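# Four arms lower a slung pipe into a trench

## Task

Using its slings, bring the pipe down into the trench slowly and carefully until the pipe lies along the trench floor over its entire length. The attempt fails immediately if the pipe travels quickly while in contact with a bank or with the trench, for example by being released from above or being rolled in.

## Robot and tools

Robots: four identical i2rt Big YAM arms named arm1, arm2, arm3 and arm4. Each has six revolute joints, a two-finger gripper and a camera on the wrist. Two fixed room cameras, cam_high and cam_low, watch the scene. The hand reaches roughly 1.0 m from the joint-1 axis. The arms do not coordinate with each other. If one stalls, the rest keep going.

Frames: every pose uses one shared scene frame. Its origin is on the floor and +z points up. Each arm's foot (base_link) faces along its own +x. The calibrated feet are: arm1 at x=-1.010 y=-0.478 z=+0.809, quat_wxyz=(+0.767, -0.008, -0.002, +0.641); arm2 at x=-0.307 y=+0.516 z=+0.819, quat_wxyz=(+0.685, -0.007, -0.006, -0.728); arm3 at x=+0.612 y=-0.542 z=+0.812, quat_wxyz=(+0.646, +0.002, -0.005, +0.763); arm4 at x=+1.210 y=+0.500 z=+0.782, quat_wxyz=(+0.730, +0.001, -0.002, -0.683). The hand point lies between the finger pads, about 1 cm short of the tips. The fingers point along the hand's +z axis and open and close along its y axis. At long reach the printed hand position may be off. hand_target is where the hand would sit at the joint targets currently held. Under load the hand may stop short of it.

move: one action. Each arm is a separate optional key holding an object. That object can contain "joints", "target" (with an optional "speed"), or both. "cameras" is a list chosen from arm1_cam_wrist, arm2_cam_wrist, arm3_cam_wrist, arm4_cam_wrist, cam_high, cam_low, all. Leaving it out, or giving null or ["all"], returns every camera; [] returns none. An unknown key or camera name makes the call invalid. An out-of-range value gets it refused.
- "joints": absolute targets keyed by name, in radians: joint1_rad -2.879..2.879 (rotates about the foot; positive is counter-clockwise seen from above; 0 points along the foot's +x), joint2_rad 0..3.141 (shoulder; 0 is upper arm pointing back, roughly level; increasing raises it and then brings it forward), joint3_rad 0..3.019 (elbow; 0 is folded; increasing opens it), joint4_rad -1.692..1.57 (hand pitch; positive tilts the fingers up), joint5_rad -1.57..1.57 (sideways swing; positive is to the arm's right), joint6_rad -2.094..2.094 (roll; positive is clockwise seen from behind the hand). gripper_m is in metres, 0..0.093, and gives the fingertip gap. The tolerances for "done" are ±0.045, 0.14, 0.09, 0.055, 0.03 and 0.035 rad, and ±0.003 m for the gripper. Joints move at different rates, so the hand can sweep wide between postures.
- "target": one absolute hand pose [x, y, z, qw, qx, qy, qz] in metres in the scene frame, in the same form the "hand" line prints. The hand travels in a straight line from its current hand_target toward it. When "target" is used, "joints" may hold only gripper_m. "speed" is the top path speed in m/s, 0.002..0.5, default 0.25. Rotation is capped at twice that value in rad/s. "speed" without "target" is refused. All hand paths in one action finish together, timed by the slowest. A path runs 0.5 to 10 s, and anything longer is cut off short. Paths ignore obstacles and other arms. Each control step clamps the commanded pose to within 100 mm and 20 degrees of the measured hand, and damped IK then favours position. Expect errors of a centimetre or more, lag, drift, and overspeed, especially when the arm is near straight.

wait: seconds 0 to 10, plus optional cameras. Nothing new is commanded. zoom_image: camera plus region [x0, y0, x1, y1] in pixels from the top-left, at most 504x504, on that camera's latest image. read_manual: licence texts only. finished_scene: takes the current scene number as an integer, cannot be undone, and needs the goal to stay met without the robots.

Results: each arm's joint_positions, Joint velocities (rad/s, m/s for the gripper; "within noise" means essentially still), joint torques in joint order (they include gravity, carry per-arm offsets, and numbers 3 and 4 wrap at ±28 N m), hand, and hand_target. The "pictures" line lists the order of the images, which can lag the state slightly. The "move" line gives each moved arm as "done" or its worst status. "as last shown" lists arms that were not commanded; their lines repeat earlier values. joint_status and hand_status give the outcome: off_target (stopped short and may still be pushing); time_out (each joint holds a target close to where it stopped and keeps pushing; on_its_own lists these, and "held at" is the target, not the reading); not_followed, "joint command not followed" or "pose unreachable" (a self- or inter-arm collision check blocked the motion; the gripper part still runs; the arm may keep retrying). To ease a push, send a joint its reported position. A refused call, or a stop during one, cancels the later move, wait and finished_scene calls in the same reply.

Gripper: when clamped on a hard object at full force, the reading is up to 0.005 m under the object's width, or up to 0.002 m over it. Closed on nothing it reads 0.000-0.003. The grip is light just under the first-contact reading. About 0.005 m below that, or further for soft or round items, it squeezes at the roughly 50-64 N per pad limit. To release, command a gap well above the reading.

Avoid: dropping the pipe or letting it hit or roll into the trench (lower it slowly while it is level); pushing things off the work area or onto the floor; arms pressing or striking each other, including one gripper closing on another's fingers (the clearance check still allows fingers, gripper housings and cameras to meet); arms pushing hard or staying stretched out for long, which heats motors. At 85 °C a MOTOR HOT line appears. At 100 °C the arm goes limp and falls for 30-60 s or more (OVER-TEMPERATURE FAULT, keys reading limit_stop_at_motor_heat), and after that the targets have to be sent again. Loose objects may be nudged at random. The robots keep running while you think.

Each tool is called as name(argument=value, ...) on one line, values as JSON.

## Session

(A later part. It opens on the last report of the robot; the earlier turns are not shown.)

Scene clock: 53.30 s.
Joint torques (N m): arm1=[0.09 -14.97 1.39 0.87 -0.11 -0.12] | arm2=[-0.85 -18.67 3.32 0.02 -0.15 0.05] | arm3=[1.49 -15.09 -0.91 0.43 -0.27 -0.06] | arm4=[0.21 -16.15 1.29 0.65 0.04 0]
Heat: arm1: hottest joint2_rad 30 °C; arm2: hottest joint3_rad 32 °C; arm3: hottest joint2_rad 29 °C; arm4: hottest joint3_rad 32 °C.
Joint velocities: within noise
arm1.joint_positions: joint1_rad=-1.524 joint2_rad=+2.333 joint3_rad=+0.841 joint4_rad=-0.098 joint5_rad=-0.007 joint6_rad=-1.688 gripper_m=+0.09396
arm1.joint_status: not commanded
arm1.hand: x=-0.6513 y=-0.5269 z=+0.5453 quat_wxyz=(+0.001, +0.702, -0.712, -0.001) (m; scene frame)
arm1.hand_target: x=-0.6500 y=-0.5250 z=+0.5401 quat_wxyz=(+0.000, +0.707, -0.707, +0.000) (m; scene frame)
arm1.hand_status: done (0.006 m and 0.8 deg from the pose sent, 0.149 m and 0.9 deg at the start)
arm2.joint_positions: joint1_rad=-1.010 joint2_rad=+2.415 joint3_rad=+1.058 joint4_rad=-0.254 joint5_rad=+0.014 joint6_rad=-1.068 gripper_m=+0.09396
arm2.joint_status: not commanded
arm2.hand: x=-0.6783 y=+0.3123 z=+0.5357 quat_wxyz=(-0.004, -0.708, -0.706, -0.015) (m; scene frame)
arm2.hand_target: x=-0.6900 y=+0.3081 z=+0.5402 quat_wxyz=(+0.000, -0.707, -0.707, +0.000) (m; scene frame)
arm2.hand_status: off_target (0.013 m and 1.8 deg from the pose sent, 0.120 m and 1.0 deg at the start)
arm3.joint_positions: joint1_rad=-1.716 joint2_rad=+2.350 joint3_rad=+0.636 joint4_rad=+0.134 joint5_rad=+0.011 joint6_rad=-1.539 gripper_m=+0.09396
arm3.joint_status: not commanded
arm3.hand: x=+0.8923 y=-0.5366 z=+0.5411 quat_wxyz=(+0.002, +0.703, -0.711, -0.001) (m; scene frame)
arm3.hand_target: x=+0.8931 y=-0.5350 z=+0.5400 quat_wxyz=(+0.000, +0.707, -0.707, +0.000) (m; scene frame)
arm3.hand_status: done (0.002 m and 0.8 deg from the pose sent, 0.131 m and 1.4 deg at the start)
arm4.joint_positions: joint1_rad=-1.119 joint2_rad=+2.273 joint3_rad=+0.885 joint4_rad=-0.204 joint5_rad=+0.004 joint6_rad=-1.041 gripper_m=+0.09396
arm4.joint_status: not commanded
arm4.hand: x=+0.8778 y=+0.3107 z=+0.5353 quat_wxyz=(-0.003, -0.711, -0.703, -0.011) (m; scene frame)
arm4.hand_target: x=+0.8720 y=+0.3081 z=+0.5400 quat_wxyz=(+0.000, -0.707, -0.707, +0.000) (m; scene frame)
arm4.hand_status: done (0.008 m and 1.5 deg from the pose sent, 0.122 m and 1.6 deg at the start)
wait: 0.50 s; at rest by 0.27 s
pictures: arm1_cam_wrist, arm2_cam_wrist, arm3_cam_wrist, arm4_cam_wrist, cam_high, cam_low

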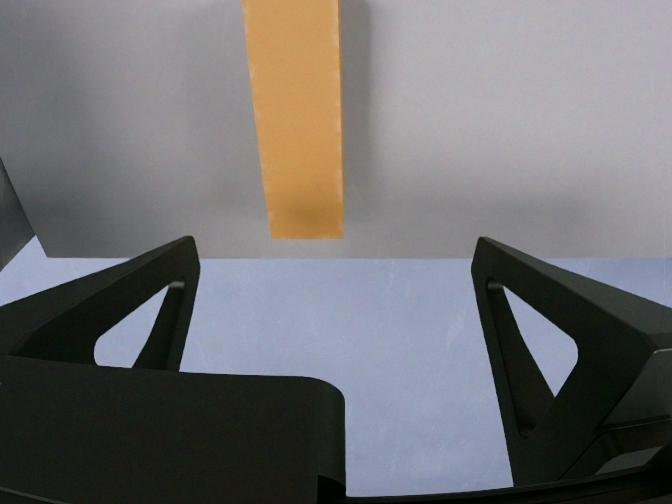

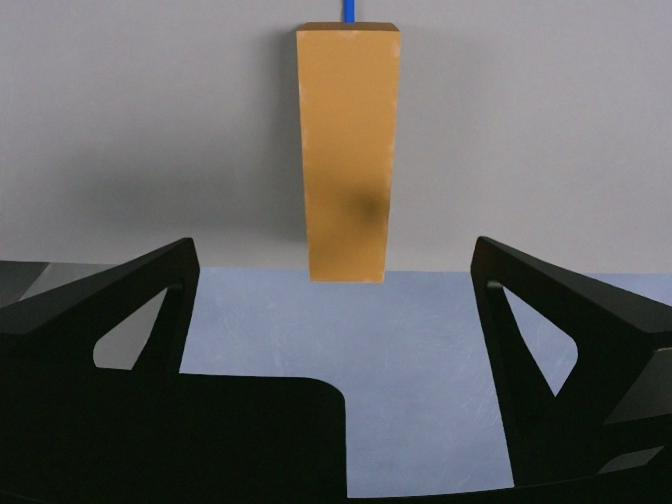

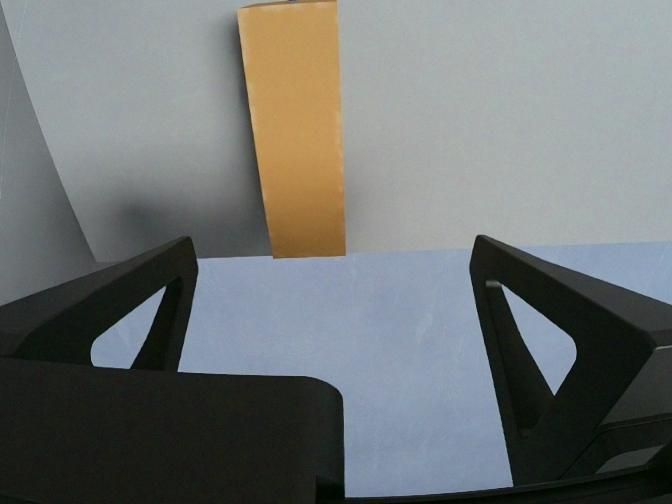

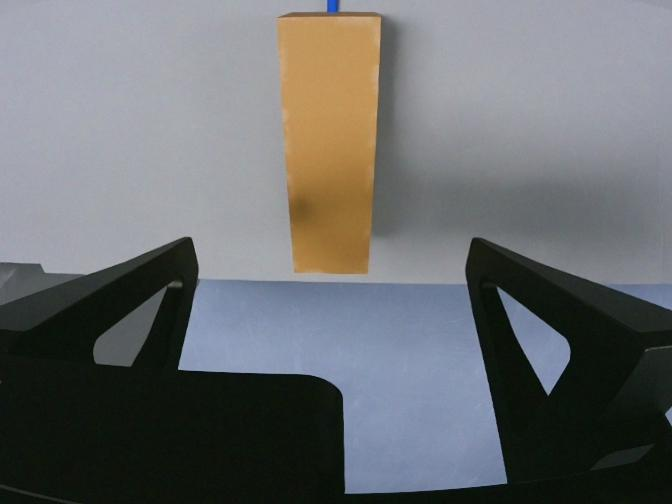

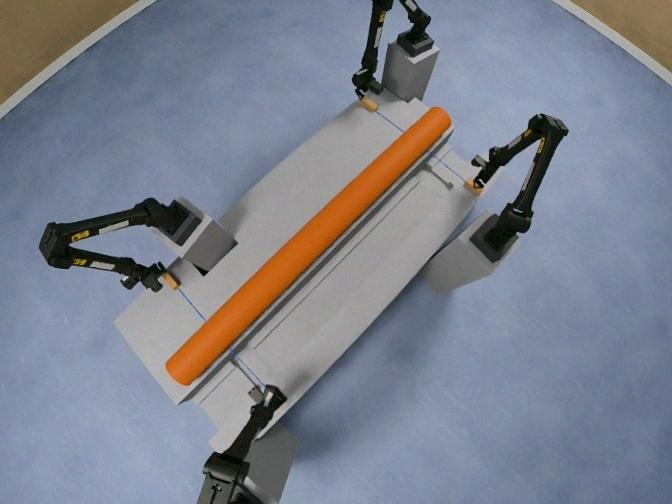

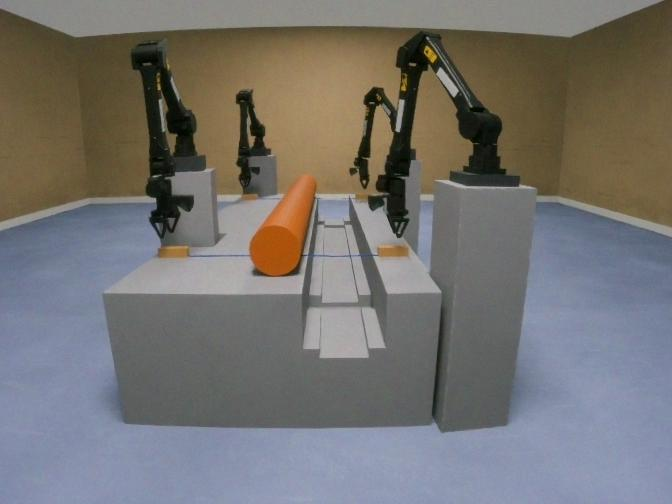

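move(arm1={"target":[-0.666,-0.522,0.455,0,0.7071,-0.7071,0]}, arm2={"target":[-0.694,0.308,0.46,0,0.7071,0.7071,0]}, arm3={"target":[0.876,-0.525,0.458,0,0.7071,-0.7071,0]}, arm4={"target":[0.874,0.303,0.462,0,0.7071,0.7071,0]})

Scene clock: 60.73 s.
Joint torques (N m): arm1=[0.79 -15.38 -0.12 0.8 -0.14 -0.03] | arm2=[-1.38 -17.79 3.1 -0.02 -0.17 0.06] | arm3=[1.73 -15.68 -1.68 0.34 -0.32 0.1] | arm4=[0.79 -15.15 1.37 0.64 -0.02 0.16]
Heat: arm1: hottest joint2_rad 30 °C; arm2: hottest joint3_rad 32 °C; arm3: hottest joint2_rad 30 °C; arm4: hottest joint3_rad 31 °C.
move: arm1 done; arm2 done; arm3 done; arm4 done
Joint velocities: within noise
arm1.joint_positions: joint1_rad=-1.523 joint2_rad=+2.593 joint3_rad=+0.927 joint4_rad=+0.067 joint5_rad=-0.007 joint6_rad=-1.688 gripper_m=+0.09396
arm1.joint_status: not commanded
arm1.hand: x=-0.6709 y=-0.5247 z=+0.4578 quat_wxyz=(+0.004, +0.702, -0.712, -0.005) (m; scene frame)
arm1.hand_target: x=-0.6660 y=-0.5220 z=+0.4551 quat_wxyz=(+0.000, +0.707, -0.707, +0.000) (m; scene frame)
arm1.hand_status: done (0.006 m and 1.1 deg from the pose sent, 0.092 m and 0.9 deg at the start)
arm2.joint_positions: joint1_rad=-1.011 joint2_rad=+2.610 joint3_rad=+1.178 joint4_rad=-0.164 joint5_rad=+0.015 joint6_rad=-1.076 gripper_m=+0.09395
arm2.joint_status: not commanded
arm2.hand: x=-0.6861 y=+0.3074 z=+0.4635 quat_wxyz=(-0.002, -0.706, -0.709, -0.007) (m; scene frame)
arm2.hand_target: x=-0.6940 y=+0.3080 z=+0.4602 quat_wxyz=(+0.000, -0.707, -0.707, +0.000) (m; scene frame)
arm2.hand_status: done (0.009 m and 0.9 deg from the pose sent, 0.077 m and 1.8 deg at the start)
arm3.joint_positions: joint1_rad=-1.681 joint2_rad=+2.639 joint3_rad=+0.734 joint4_rad=+0.313 joint5_rad=+0.012 joint6_rad=-1.517 gripper_m=+0.09396
arm3.joint_status: not commanded
arm3.hand: x=+0.8689 y=-0.5275 z=+0.4595 quat_wxyz=(+0.007, +0.707, -0.707, -0.005) (m; scene frame)
arm3.hand_target: x=+0.8759 y=-0.5250 z=+0.4581 quat_wxyz=(+0.000, +0.707, -0.707, +0.000) (m; scene frame)
arm3.hand_status: done (0.008 m and 1.0 deg from the pose sent, 0.085 m and 0.8 deg at the start)
arm4.joint_positions: joint1_rad=-1.113 joint2_rad=+2.478 joint3_rad=+0.973 joint4_rad=-0.079 joint5_rad=+0.005 joint6_rad=-1.041 gripper_m=+0.09395
arm4.joint_status: not commanded
arm4.hand: x=+0.8782 y=+0.3083 z=+0.4641 quat_wxyz=(-0.002, -0.709, -0.705, -0.008) (m; scene frame)
arm4.hand_target: x=+0.8740 y=+0.3030 z=+0.4622 quat_wxyz=(+0.000, -0.707, -0.707, +0.000) (m; scene frame)
arm4.hand_status: done (0.007 m and 1.0 deg from the pose sent, 0.074 m and 1.5 deg at the start)
pictures: arm1_cam_wrist, arm2_cam_wrist, arm3_cam_wrist, arm4_cam_wrist, cam_high, cam_low

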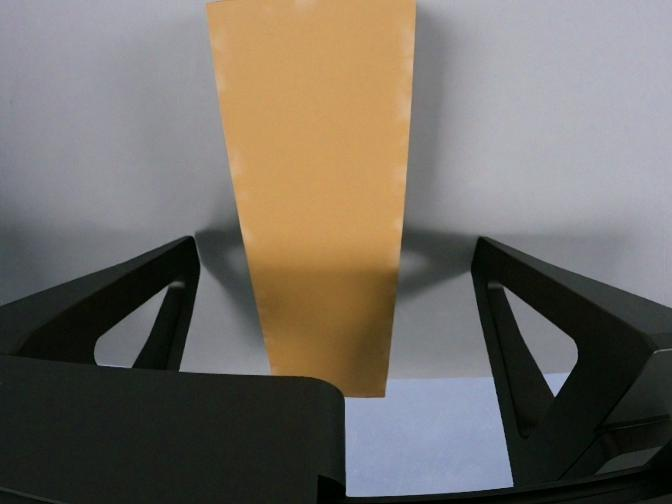

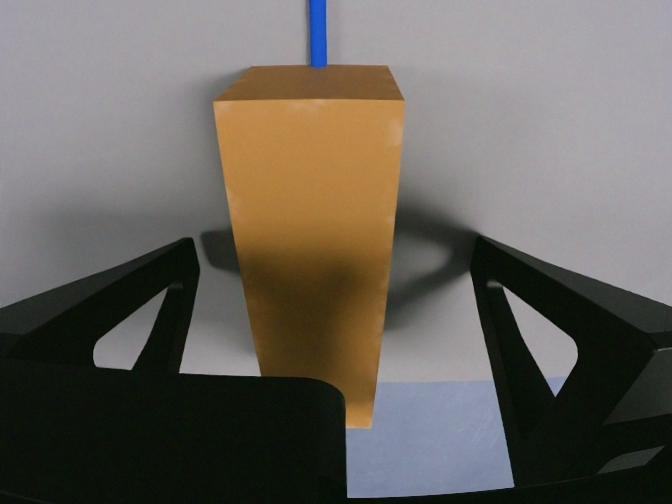

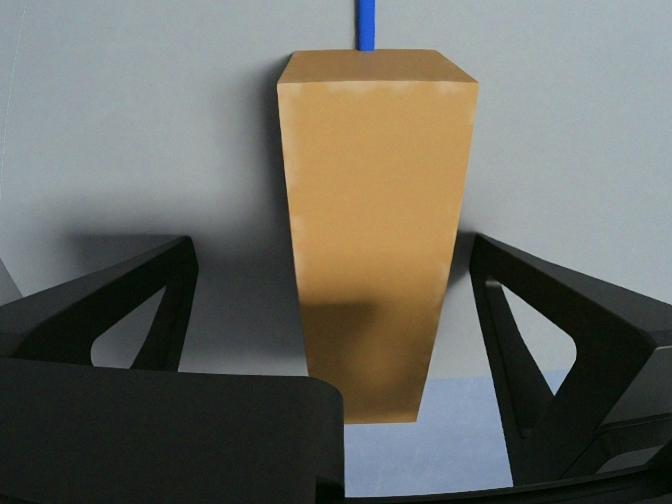

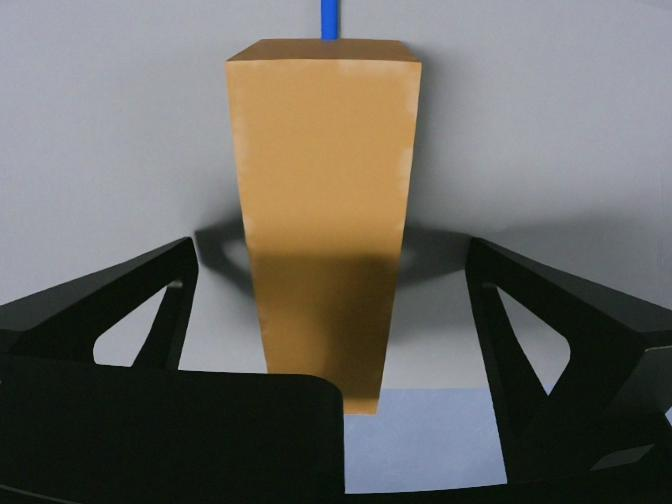

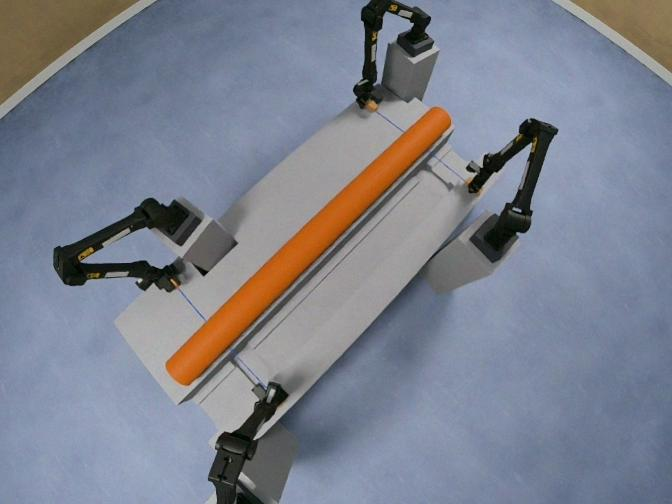

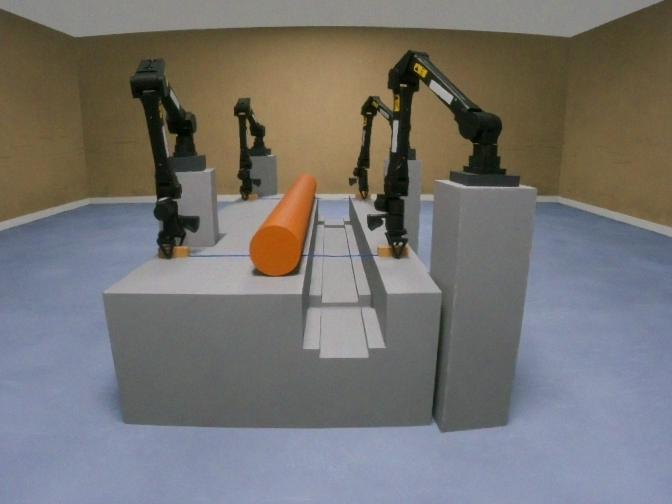

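move(arm1={"joints":{"gripper_m":0.02}}, arm2={"joints":{"gripper_m":0.02}}, arm3={"joints":{"gripper_m":0.02}}, arm4={"joints":{"gripper_m":0.02}})

Scene clock: 65.20 s.
Joint torques (N m): arm1=[0.21 -15.56 -0.18 0.91 -0.11 -0.03] | arm2=[-1.44 -17.85 3.03 -0.01 -0.15 0.07] | arm3=[1.67 -15.62 -1.77 0.28 -0.32 0.08] | arm4=[0.73 -15.09 1.35 0.62 -0.03 0.14]
Heat: arm1: hottest joint2_rad 31 °C; arm2: hottest joint3_rad 32 °C; arm3: hottest joint2_rad 30 °C; arm4: hottest joint3_rad 31 °C.
move: arm1 off_target; arm2 off_target; arm3 off_target; arm4 off_target
Joint velocities: within noise
arm1.joint_positions: joint1_rad=-1.523 joint2_rad=+2.593 joint3_rad=+0.930 joint4_rad=+0.068 joint5_rad=-0.007 joint6_rad=-1.688 gripper_m=+0.03406
arm1.joint_status: gripper_m off_target (ended at +0.03410, target +0.02000)
arm1.hand: x=-0.6687 y=-0.5247 z=+0.4577 quat_wxyz=(+0.003, +0.703, -0.711, -0.003) (m; scene frame)
arm1.hand_target: x=-0.6660 y=-0.5219 z=+0.4551 quat_wxyz=(+0.000, +0.707, -0.707, +0.000) (m; scene frame)
arm1.hand_status: not commanded
arm2.joint_positions: joint1_rad=-1.011 joint2_rad=+2.610 joint3_rad=+1.179 joint4_rad=-0.164 joint5_rad=+0.014 joint6_rad=-1.077 gripper_m=+0.03436
arm2.joint_status: gripper_m off_target (ended at +0.03439, target +0.02000)
arm2.hand: x=-0.6866 y=+0.3070 z=+0.4635 quat_wxyz=(-0.002, -0.706, -0.709, -0.007) (m; scene frame)
arm2.hand_target: x=-0.6940 y=+0.3080 z=+0.4602 quat_wxyz=(+0.000, -0.707, -0.707, +0.000) (m; scene frame)
arm2.hand_status: not commanded
arm3.joint_positions: joint1_rad=-1.681 joint2_rad=+2.639 joint3_rad=+0.736 joint4_rad=+0.316 joint5_rad=+0.011 joint6_rad=-1.516 gripper_m=+0.03467
arm3.joint_status: gripper_m off_target (ended at +0.03470, target +0.02000)
arm3.hand: x=+0.8703 y=-0.5273 z=+0.4594 quat_wxyz=(+0.005, +0.707, -0.707, -0.004) (m; scene frame)
arm3.hand_target: x=+0.8760 y=-0.5249 z=+0.4582 quat_wxyz=(+0.000, +0.707, -0.707, +0.000) (m; scene frame)
arm3.hand_status: not commanded
arm4.joint_positions: joint1_rad=-1.113 joint2_rad=+2.478 joint3_rad=+0.973 joint4_rad=-0.078 joint5_rad=+0.005 joint6_rad=-1.041 gripper_m=+0.03468
arm4.joint_status: gripper_m off_target (ended at +0.03471, target +0.02000)
arm4.hand: x=+0.8777 y=+0.3080 z=+0.4641 quat_wxyz=(-0.001, -0.709, -0.705, -0.007) (m; scene frame)
arm4.hand_target: x=+0.8740 y=+0.3031 z=+0.4622 quat_wxyz=(+0.000, -0.707, -0.707, +0.000) (m; scene frame)
arm4.hand_status: not commanded
pictures: arm1_cam_wrist, arm2_cam_wrist, arm3_cam_wrist, arm4_cam_wrist, cam_high, cam_low

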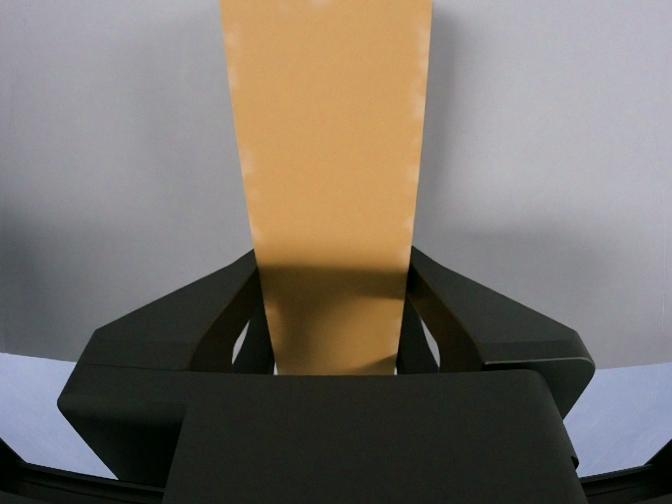

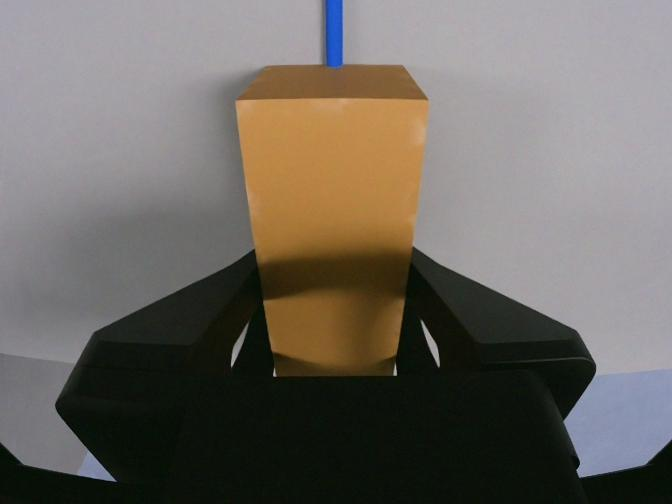

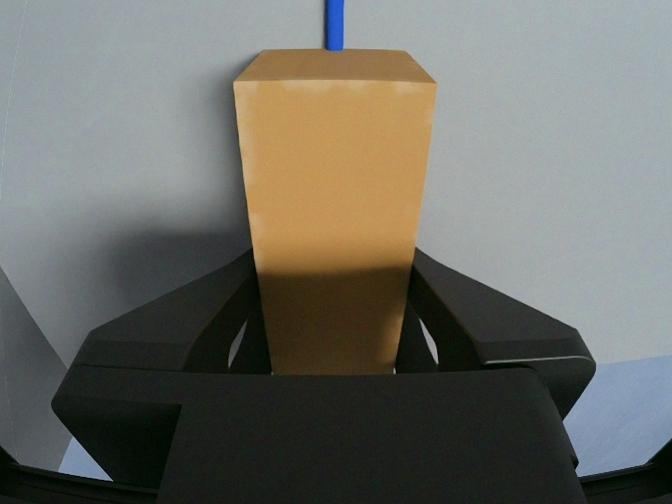

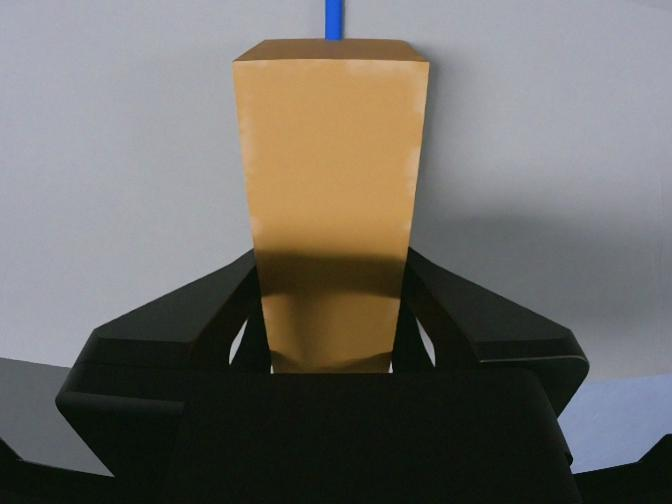

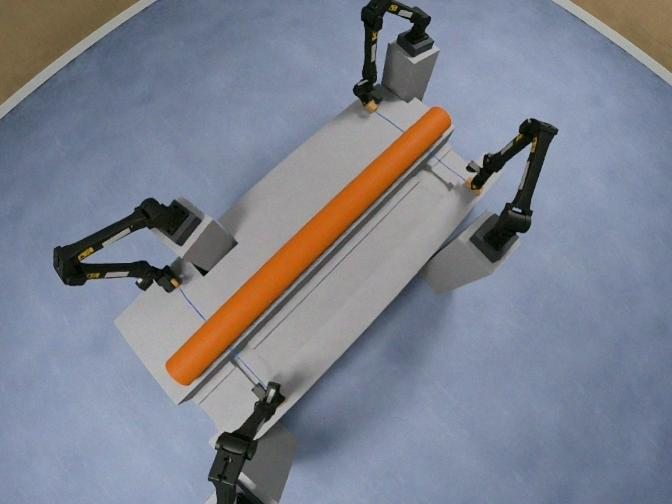

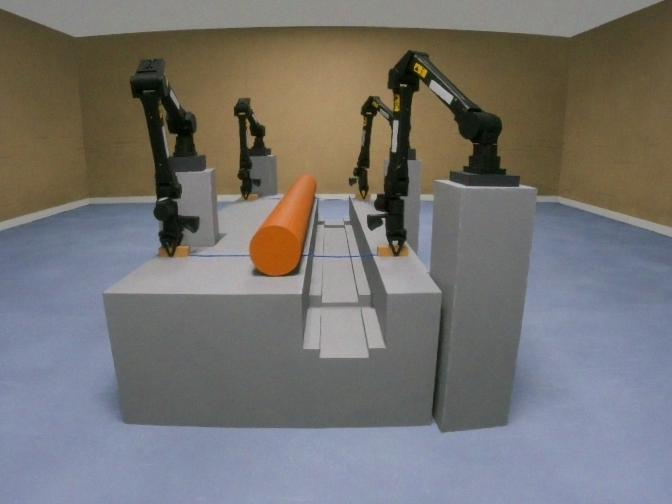

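move(arm1={"target":[-0.672,-0.32,0.69,0,0.7071,-0.7071,0],"speed":0.12}, arm2={"target":[-0.686,0.14,0.69,0,0.7071,0.7071,0],"speed":0.12}, arm3={"target":[0.873,-0.32,0.69,0,0.7071,-0.7071,0],"speed":0.12}, arm4={"target":[0.876,0.14,0.69,0,0.7071,0.7071,0],"speed":0.12})

Scene clock: 80.90 s.
Joint torques (N m): arm1=[0.5 -14.1 5.34 0.02 -0.13 0.05] | arm2=[0.15 -21.01 9.54 -0.95 -0.15 0.24] | arm3=[1.49 -15.56 4.21 -0.34 -0.26 0.1] | arm4=[0.67 -18.73 7.58 -0.31 -0.01 0.31]
Heat: arm1: hottest joint2_rad 31 °C; arm2: hottest joint2_rad 33 °C; arm3: hottest joint2_rad 31 °C; arm4: hottest joint3_rad 30 °C.
move: arm1 off_target; arm2 off_target; arm3 off_target; arm4 off_target
Joint velocities: within noise
arm1.joint_positions: joint1_rad=-0.959 joint2_rad=+1.909 joint3_rad=+0.753 joint4_rad=-0.449 joint5_rad=-0.013 joint6_rad=-1.143 gripper_m=+0.03407
arm1.joint_status: not commanded
arm1.hand: x=-0.6854 y=-0.3279 z=+0.6818 quat_wxyz=(+0.012, +0.709, -0.705, -0.004) (m; scene frame)
arm1.hand_target: x=-0.6722 y=-0.3201 z=+0.6902 quat_wxyz=(+0.000, +0.707, -0.707, +0.000) (m; scene frame)
arm1.hand_status: off_target (0.018 m and 1.5 deg from the pose sent, 0.310 m and 0.9 deg at the start)
arm2.joint_positions: joint1_rad=-0.737 joint2_rad=+2.185 joint3_rad=+1.254 joint4_rad=-0.691 joint5_rad=+0.011 joint6_rad=-0.795 gripper_m=+0.03436
arm2.joint_status: not commanded
arm2.hand: x=-0.6751 y=+0.1586 z=+0.6750 quat_wxyz=(+0.000, -0.708, -0.706, -0.019) (m; scene frame)
arm2.hand_target: x=-0.6855 y=+0.1404 z=+0.6904 quat_wxyz=(+0.000, -0.707, -0.707, +0.000) (m; scene frame)
arm2.hand_status: off_target (0.026 m and 2.2 deg from the pose sent, 0.281 m and 0.9 deg at the start)
arm3.joint_positions: joint1_rad=-1.032 joint2_rad=+1.876 joint3_rad=+0.673 joint4_rad=-0.397 joint5_rad=+0.007 joint6_rad=-0.871 gripper_m=+0.03467
arm3.joint_status: not commanded
arm3.hand: x=+0.8654 y=-0.3285 z=+0.6840 quat_wxyz=(+0.010, +0.708, -0.706, +0.000) (m; scene frame)
arm3.hand_target: x=+0.8729 y=-0.3201 z=+0.6900 quat_wxyz=(+0.000, +0.707, -0.707, +0.000) (m; scene frame)
arm3.hand_status: off_target (0.013 m and 1.2 deg from the pose sent, 0.310 m and 0.8 deg at the start)
arm4.joint_positions: joint1_rad=-0.819 joint2_rad=+2.027 joint3_rad=+1.100 joint4_rad=-0.692 joint5_rad=+0.005 joint6_rad=-0.760 gripper_m=+0.03468
arm4.joint_status: not commanded
arm4.hand: x=+0.8899 y=+0.1598 z=+0.6708 quat_wxyz=(+0.001, -0.704, -0.709, -0.025) (m; scene frame)
arm4.hand_target: x=+0.8766 y=+0.1407 z=+0.6903 quat_wxyz=(+0.000, -0.707, -0.707, +0.000) (m; scene frame)
arm4.hand_status: off_target (0.031 m and 2.9 deg from the pose sent, 0.282 m and 0.9 deg at the start)
pictures: arm1_cam_wrist, arm2_cam_wrist, arm3_cam_wrist, arm4_cam_wrist, cam_high, cam_low

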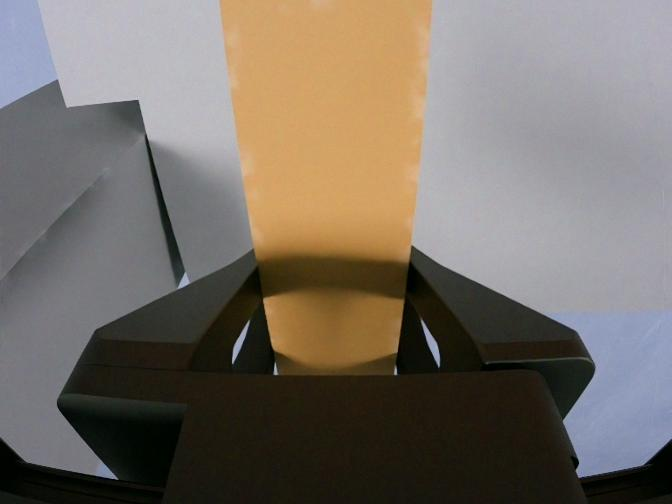

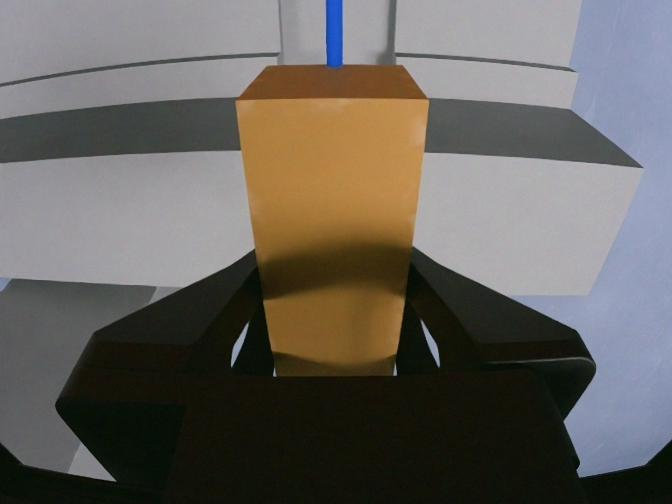

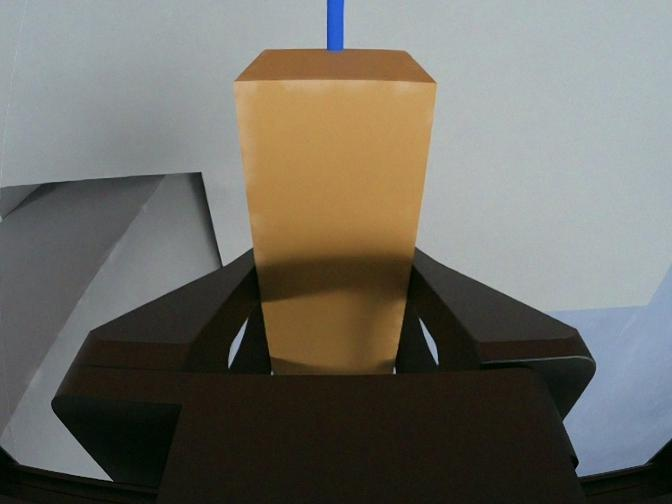

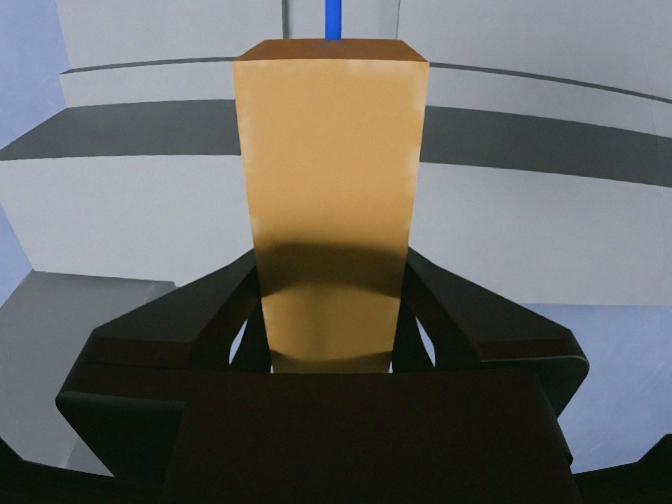

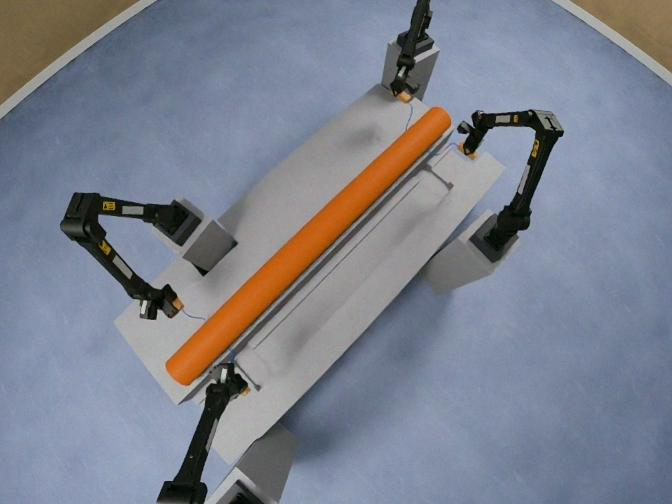

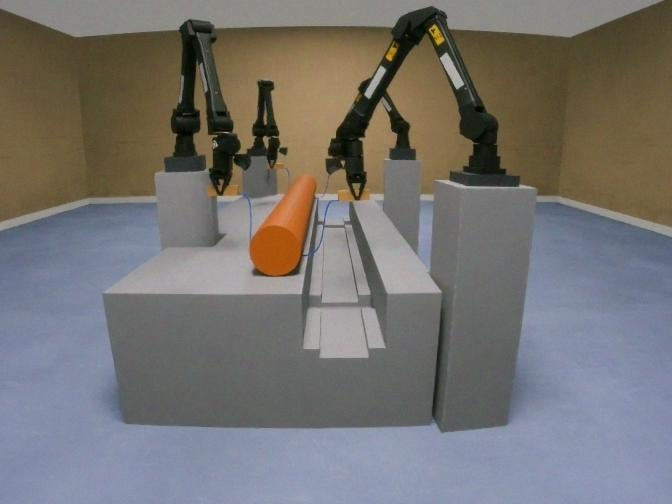

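move(arm1={"target":[-0.672,-0.315,0.80,0,0.7071,-0.7071,0],"speed":0.08}, arm2={"target":[-0.686,0.13,0.81,0,0.7071,0.7071,0],"speed":0.08}, arm3={"target":[0.873,-0.315,0.80,0,0.7071,-0.7071,0],"speed":0.08}, arm4={"target":[0.876,0.13,0.81,0,0.7071,0.7071,0],"speed":0.08})

Scene clock: 89.93 s.
Joint torques (N m): arm1=[-0.15 -16.21 9.1 -0.53 -0.22 -0.02] | arm2=[-0.79 -26.05 12.42 -2.18 -0.13 0.02] | arm3=[1.26 -17.55 8.05 -1.02 -0.3 0.01] | arm4=[0.09 -23.12 10.29 -1.48 0.02 0.12]
Heat: arm1: hottest joint2_rad 31 °C; arm2: hottest joint2_rad 33 °C; arm3: hottest joint2_rad 31 °C; arm4: hottest joint3_rad 31 °C.
move: arm1 off_target; arm2 off_target; arm3 off_target; arm4 off_target
Joint velocities: within noise
arm1.joint_positions: joint1_rad=-0.950 joint2_rad=+1.665 joint3_rad=+0.778 joint4_rad=-0.762 joint5_rad=-0.011 joint6_rad=-1.124 gripper_m=+0.03408
arm1.joint_status: not commanded
arm1.hand: x=-0.6969 y=-0.3286 z=+0.7716 quat_wxyz=(+0.034, +0.705, -0.708, -0.010) (m; scene frame)
arm1.hand_target: x=-0.6730 y=-0.3156 z=+0.7997 quat_wxyz=(+0.000, +0.707, -0.707, +0.000) (m; scene frame)
arm1.hand_status: off_target (0.040 m and 4.0 deg from the pose sent, 0.120 m and 1.5 deg at the start)
arm2.joint_positions: joint1_rad=-0.708 joint2_rad=+2.047 joint3_rad=+1.289 joint4_rad=-0.914 joint5_rad=+0.011 joint6_rad=-0.766 gripper_m=+0.03436
arm2.joint_status: not commanded
arm2.hand: x=-0.6625 y=+0.1515 z=+0.7552 quat_wxyz=(+0.001, -0.707, -0.706, -0.044) (m; scene frame)
arm2.hand_target: x=-0.6842 y=+0.1318 z=+0.8091 quat_wxyz=(+0.000, -0.707, -0.707, +0.000) (m; scene frame)
arm2.hand_status: off_target (0.063 m and 5.0 deg from the pose sent, 0.138 m and 2.2 deg at the start)
arm3.joint_positions: joint1_rad=-1.018 joint2_rad=+1.615 joint3_rad=+0.699 joint4_rad=-0.738 joint5_rad=+0.007 joint6_rad=-0.849 gripper_m=+0.03467
arm3.joint_status: not commanded
arm3.hand: x=+0.8531 y=-0.3337 z=+0.7726 quat_wxyz=(+0.037, +0.705, -0.708, -0.001) (m; scene frame)
arm3.hand_target: x=+0.8722 y=-0.3157 z=+0.7993 quat_wxyz=(+0.000, +0.707, -0.707, +0.000) (m; scene frame)
arm3.hand_status: off_target (0.039 m and 4.3 deg from the pose sent, 0.117 m and 1.2 deg at the start)
arm4.joint_positions: joint1_rad=-0.793 joint2_rad=+1.884 joint3_rad=+1.165 joint4_rad=-0.946 joint5_rad=+0.005 joint6_rad=-0.730 gripper_m=+0.03468
arm4.joint_status: not commanded
arm4.hand: x=+0.8983 y=+0.1514 z=+0.7549 quat_wxyz=(+0.003, -0.705, -0.707, -0.048) (m; scene frame)
arm4.hand_target: x=+0.8779 y=+0.1321 z=+0.8087 quat_wxyz=(+0.000, -0.707, -0.707, +0.000) (m; scene frame)
arm4.hand_status: off_target (0.063 m and 5.5 deg from the pose sent, 0.143 m and 2.9 deg at the start)
pictures: arm1_cam_wrist, arm2_cam_wrist, arm3_cam_wrist, arm4_cam_wrist, cam_high, cam_low

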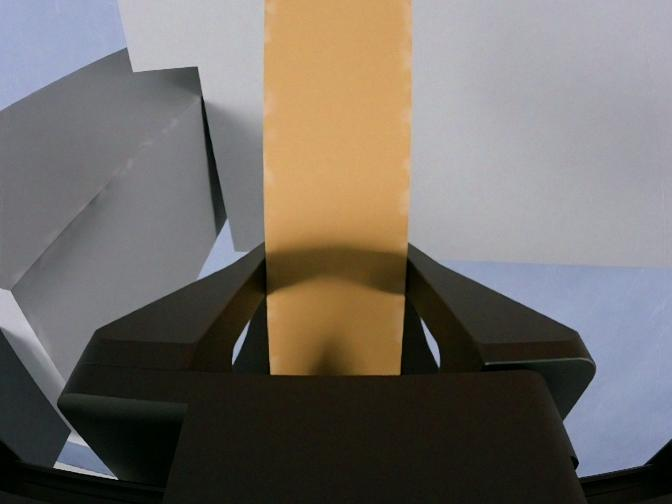

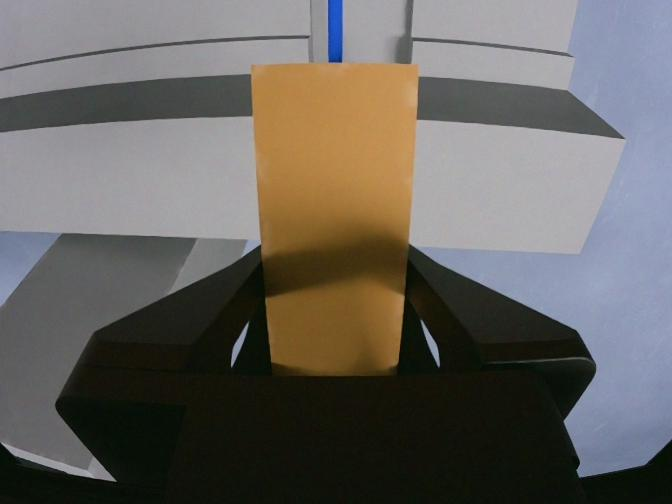

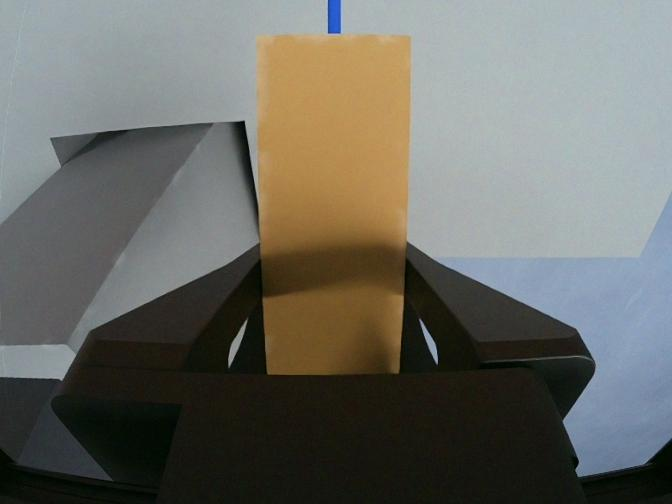

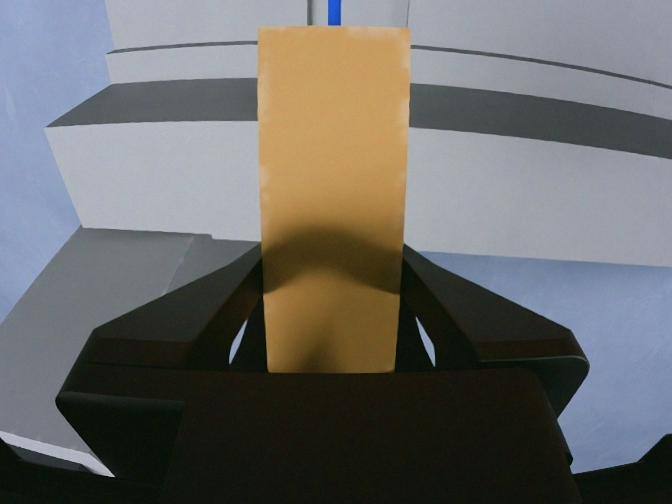

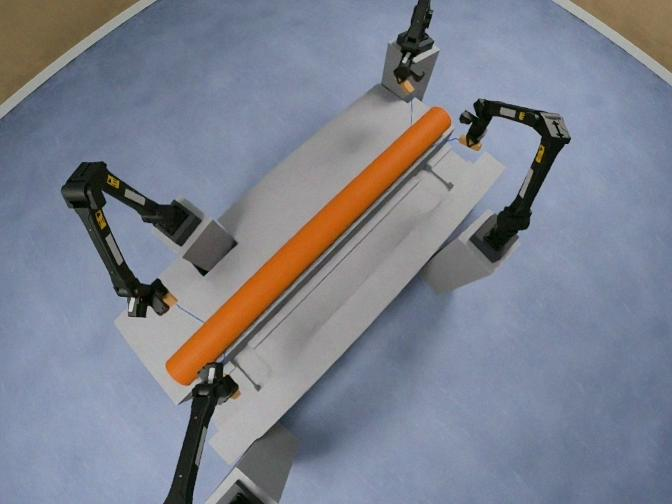

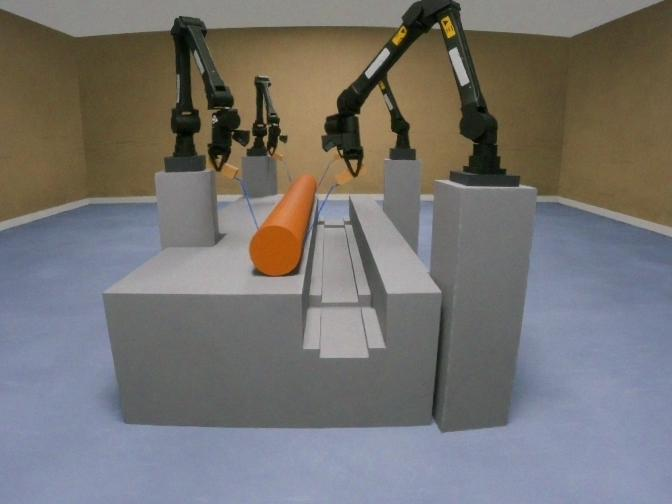

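move(arm1={"target":[-0.665,-0.30,0.88,0,0.7071,-0.7071,0],"speed":0.08}, arm2={"target":[-0.692,0.12,0.90,0,0.7071,0.7071,0],"speed":0.08}, arm3={"target":[0.88,-0.30,0.88,0,0.7071,-0.7071,0],"speed":0.08}, arm4={"target":[0.87,0.12,0.90,0,0.7071,0.7071,0],"speed":0.08})

Scene clock: 96.40 s.
Joint torques (N m): arm1=[-1.61 -18.55 11.62 -1.36 0.37 -0.09] | arm2=[-1.03 -29.39 15.47 -2.82 -0.05 -0.02] | arm3=[0.38 -20.25 10.22 -2.04 0.09 -0.08] | arm4=[-0.38 -27.58 12.77 -2.47 0.09 0.02]
Heat: arm1: hottest joint2_rad 31 °C; arm2: hottest joint2_rad 34 °C; arm3: hottest joint2_rad 31 °C; arm4: hottest joint3_rad 32 °C.
move: arm1 off_target; arm2 off_target; arm3 off_target; arm4 off_target
Joint velocities: within noise
arm1.joint_positions: joint1_rad=-0.908 joint2_rad=+1.576 joint3_rad=+0.883 joint4_rad=-0.975 joint5_rad=-0.023 joint6_rad=-1.091 gripper_m=+0.03408
arm1.joint_status: not commanded
arm1.hand: x=-0.6920 y=-0.3065 z=+0.8318 quat_wxyz=(+0.041, +0.707, -0.705, -0.017) (m; scene frame)
arm1.hand_target: x=-0.6670 y=-0.3008 z=+0.8781 quat_wxyz=(+0.000, +0.707, -0.707, +0.001) (m; scene frame)
arm1.hand_status: off_target (0.056 m and 5.1 deg from the pose sent, 0.117 m and 4.0 deg at the start)
arm2.joint_positions: joint1_rad=-0.698 joint2_rad=+1.993 joint3_rad=+1.382 joint4_rad=-1.103 joint5_rad=+0.010 joint6_rad=-0.752 gripper_m=+0.03436
arm2.joint_status: not commanded
arm2.hand: x=-0.6644 y=+0.1428 z=+0.8119 quat_wxyz=(+0.002, -0.708, -0.703, -0.065) (m; scene frame)
arm2.hand_target: x=-0.6879 y=+0.1241 z=+0.8965 quat_wxyz=(+0.001, -0.707, -0.707, +0.001) (m; scene frame)
arm2.hand_status: off_target (0.095 m and 7.4 deg from the pose sent, 0.151 m and 5.0 deg at the start; pose on its path clipped on 27 of 72 steps)
arm3.joint_positions: joint1_rad=-0.986 joint2_rad=+1.525 joint3_rad=+0.813 joint4_rad=-0.964 joint5_rad=-0.001 joint6_rad=-0.821 gripper_m=+0.03467
arm3.joint_status: not commanded
arm3.hand: x=+0.8580 y=-0.3141 z=+0.8329 quat_wxyz=(+0.048, +0.706, -0.706, -0.005) (m; scene frame)
arm3.hand_target: x=+0.8785 y=-0.3012 z=+0.8775 quat_wxyz=(+0.000, +0.707, -0.707, +0.000) (m; scene frame)
arm3.hand_status: off_target (0.054 m and 5.5 deg from the pose sent, 0.116 m and 4.3 deg at the start)
arm4.joint_positions: joint1_rad=-0.782 joint2_rad=+1.845 joint3_rad=+1.276 joint4_rad=-1.138 joint5_rad=+0.005 joint6_rad=-0.714 gripper_m=+0.03468
arm4.joint_status: not commanded
arm4.hand: x=+0.8948 y=+0.1397 z=+0.8087 quat_wxyz=(+0.005, -0.706, -0.705, -0.068) (m; scene frame)
arm4.hand_target: x=+0.8741 y=+0.1244 z=+0.8950 quat_wxyz=(+0.001, -0.707, -0.707, +0.001) (m; scene frame)
arm4.hand_status: off_target (0.097 m and 7.9 deg from the pose sent, 0.151 m and 5.5 deg at the start; pose on its path clipped on 33 of 72 steps)
pictures: arm1_cam_wrist, arm2_cam_wrist, arm3_cam_wrist, arm4_cam_wrist, cam_high, cam_low

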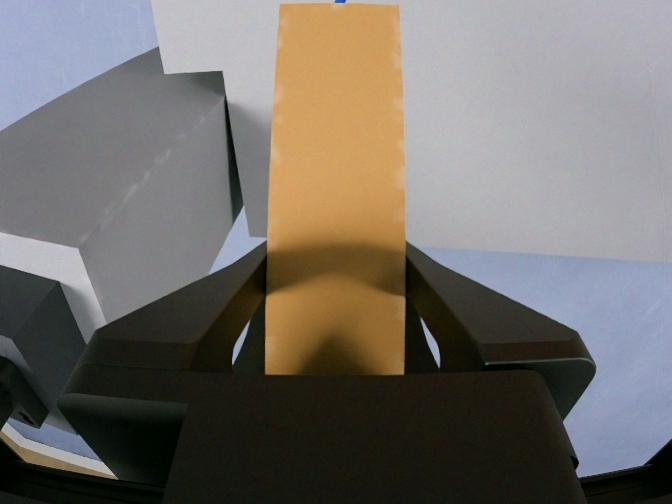

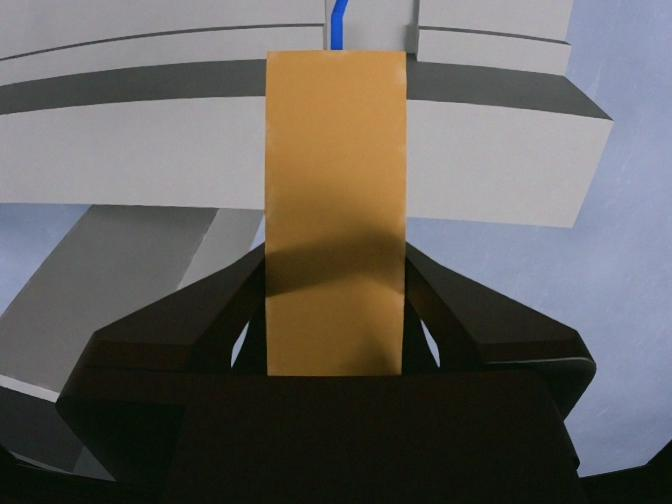

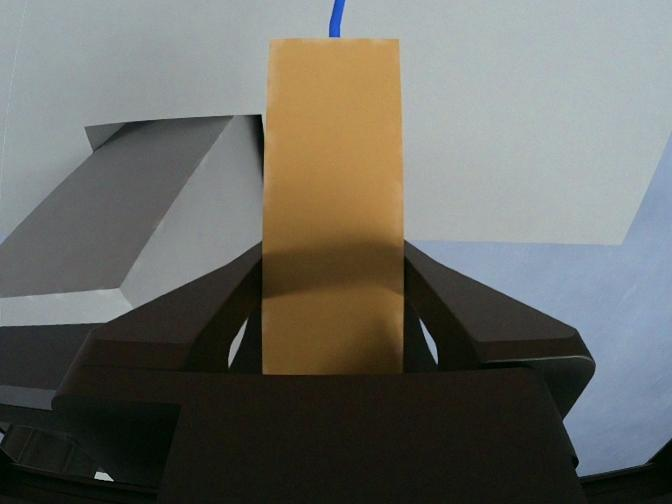

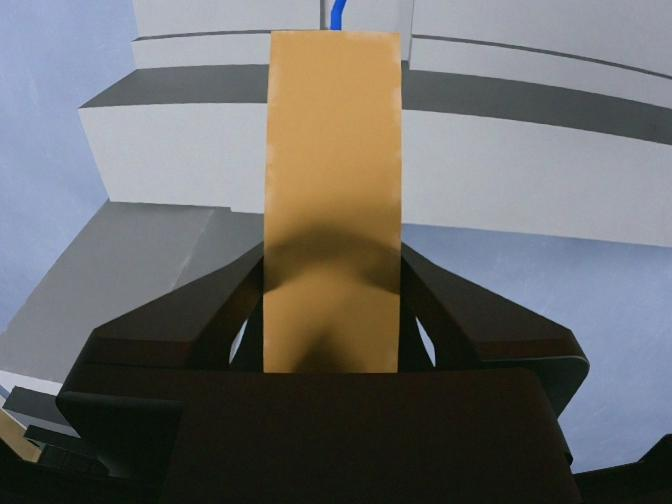

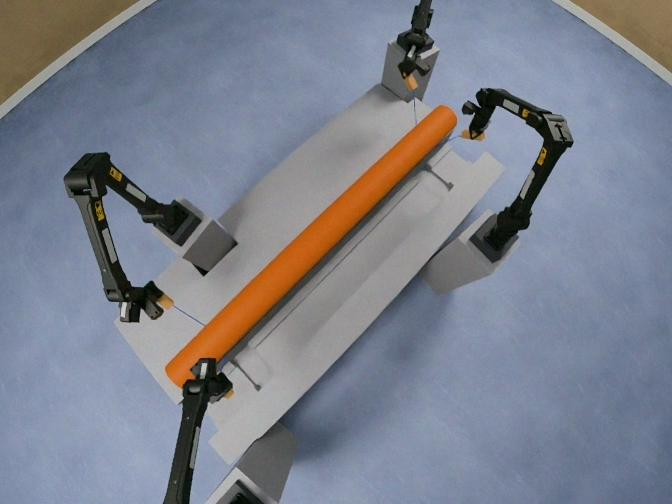

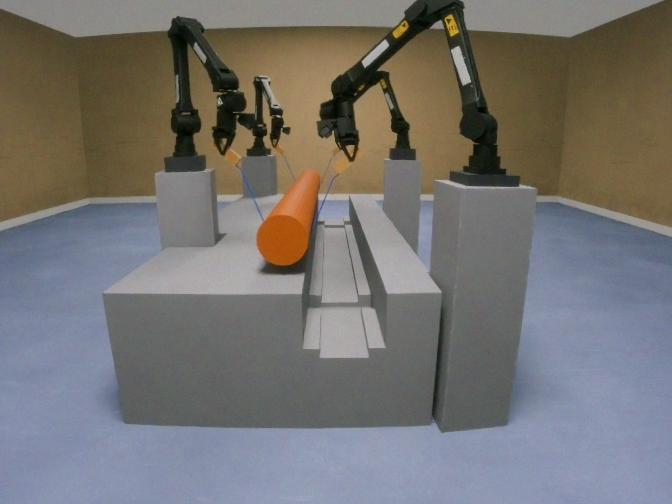

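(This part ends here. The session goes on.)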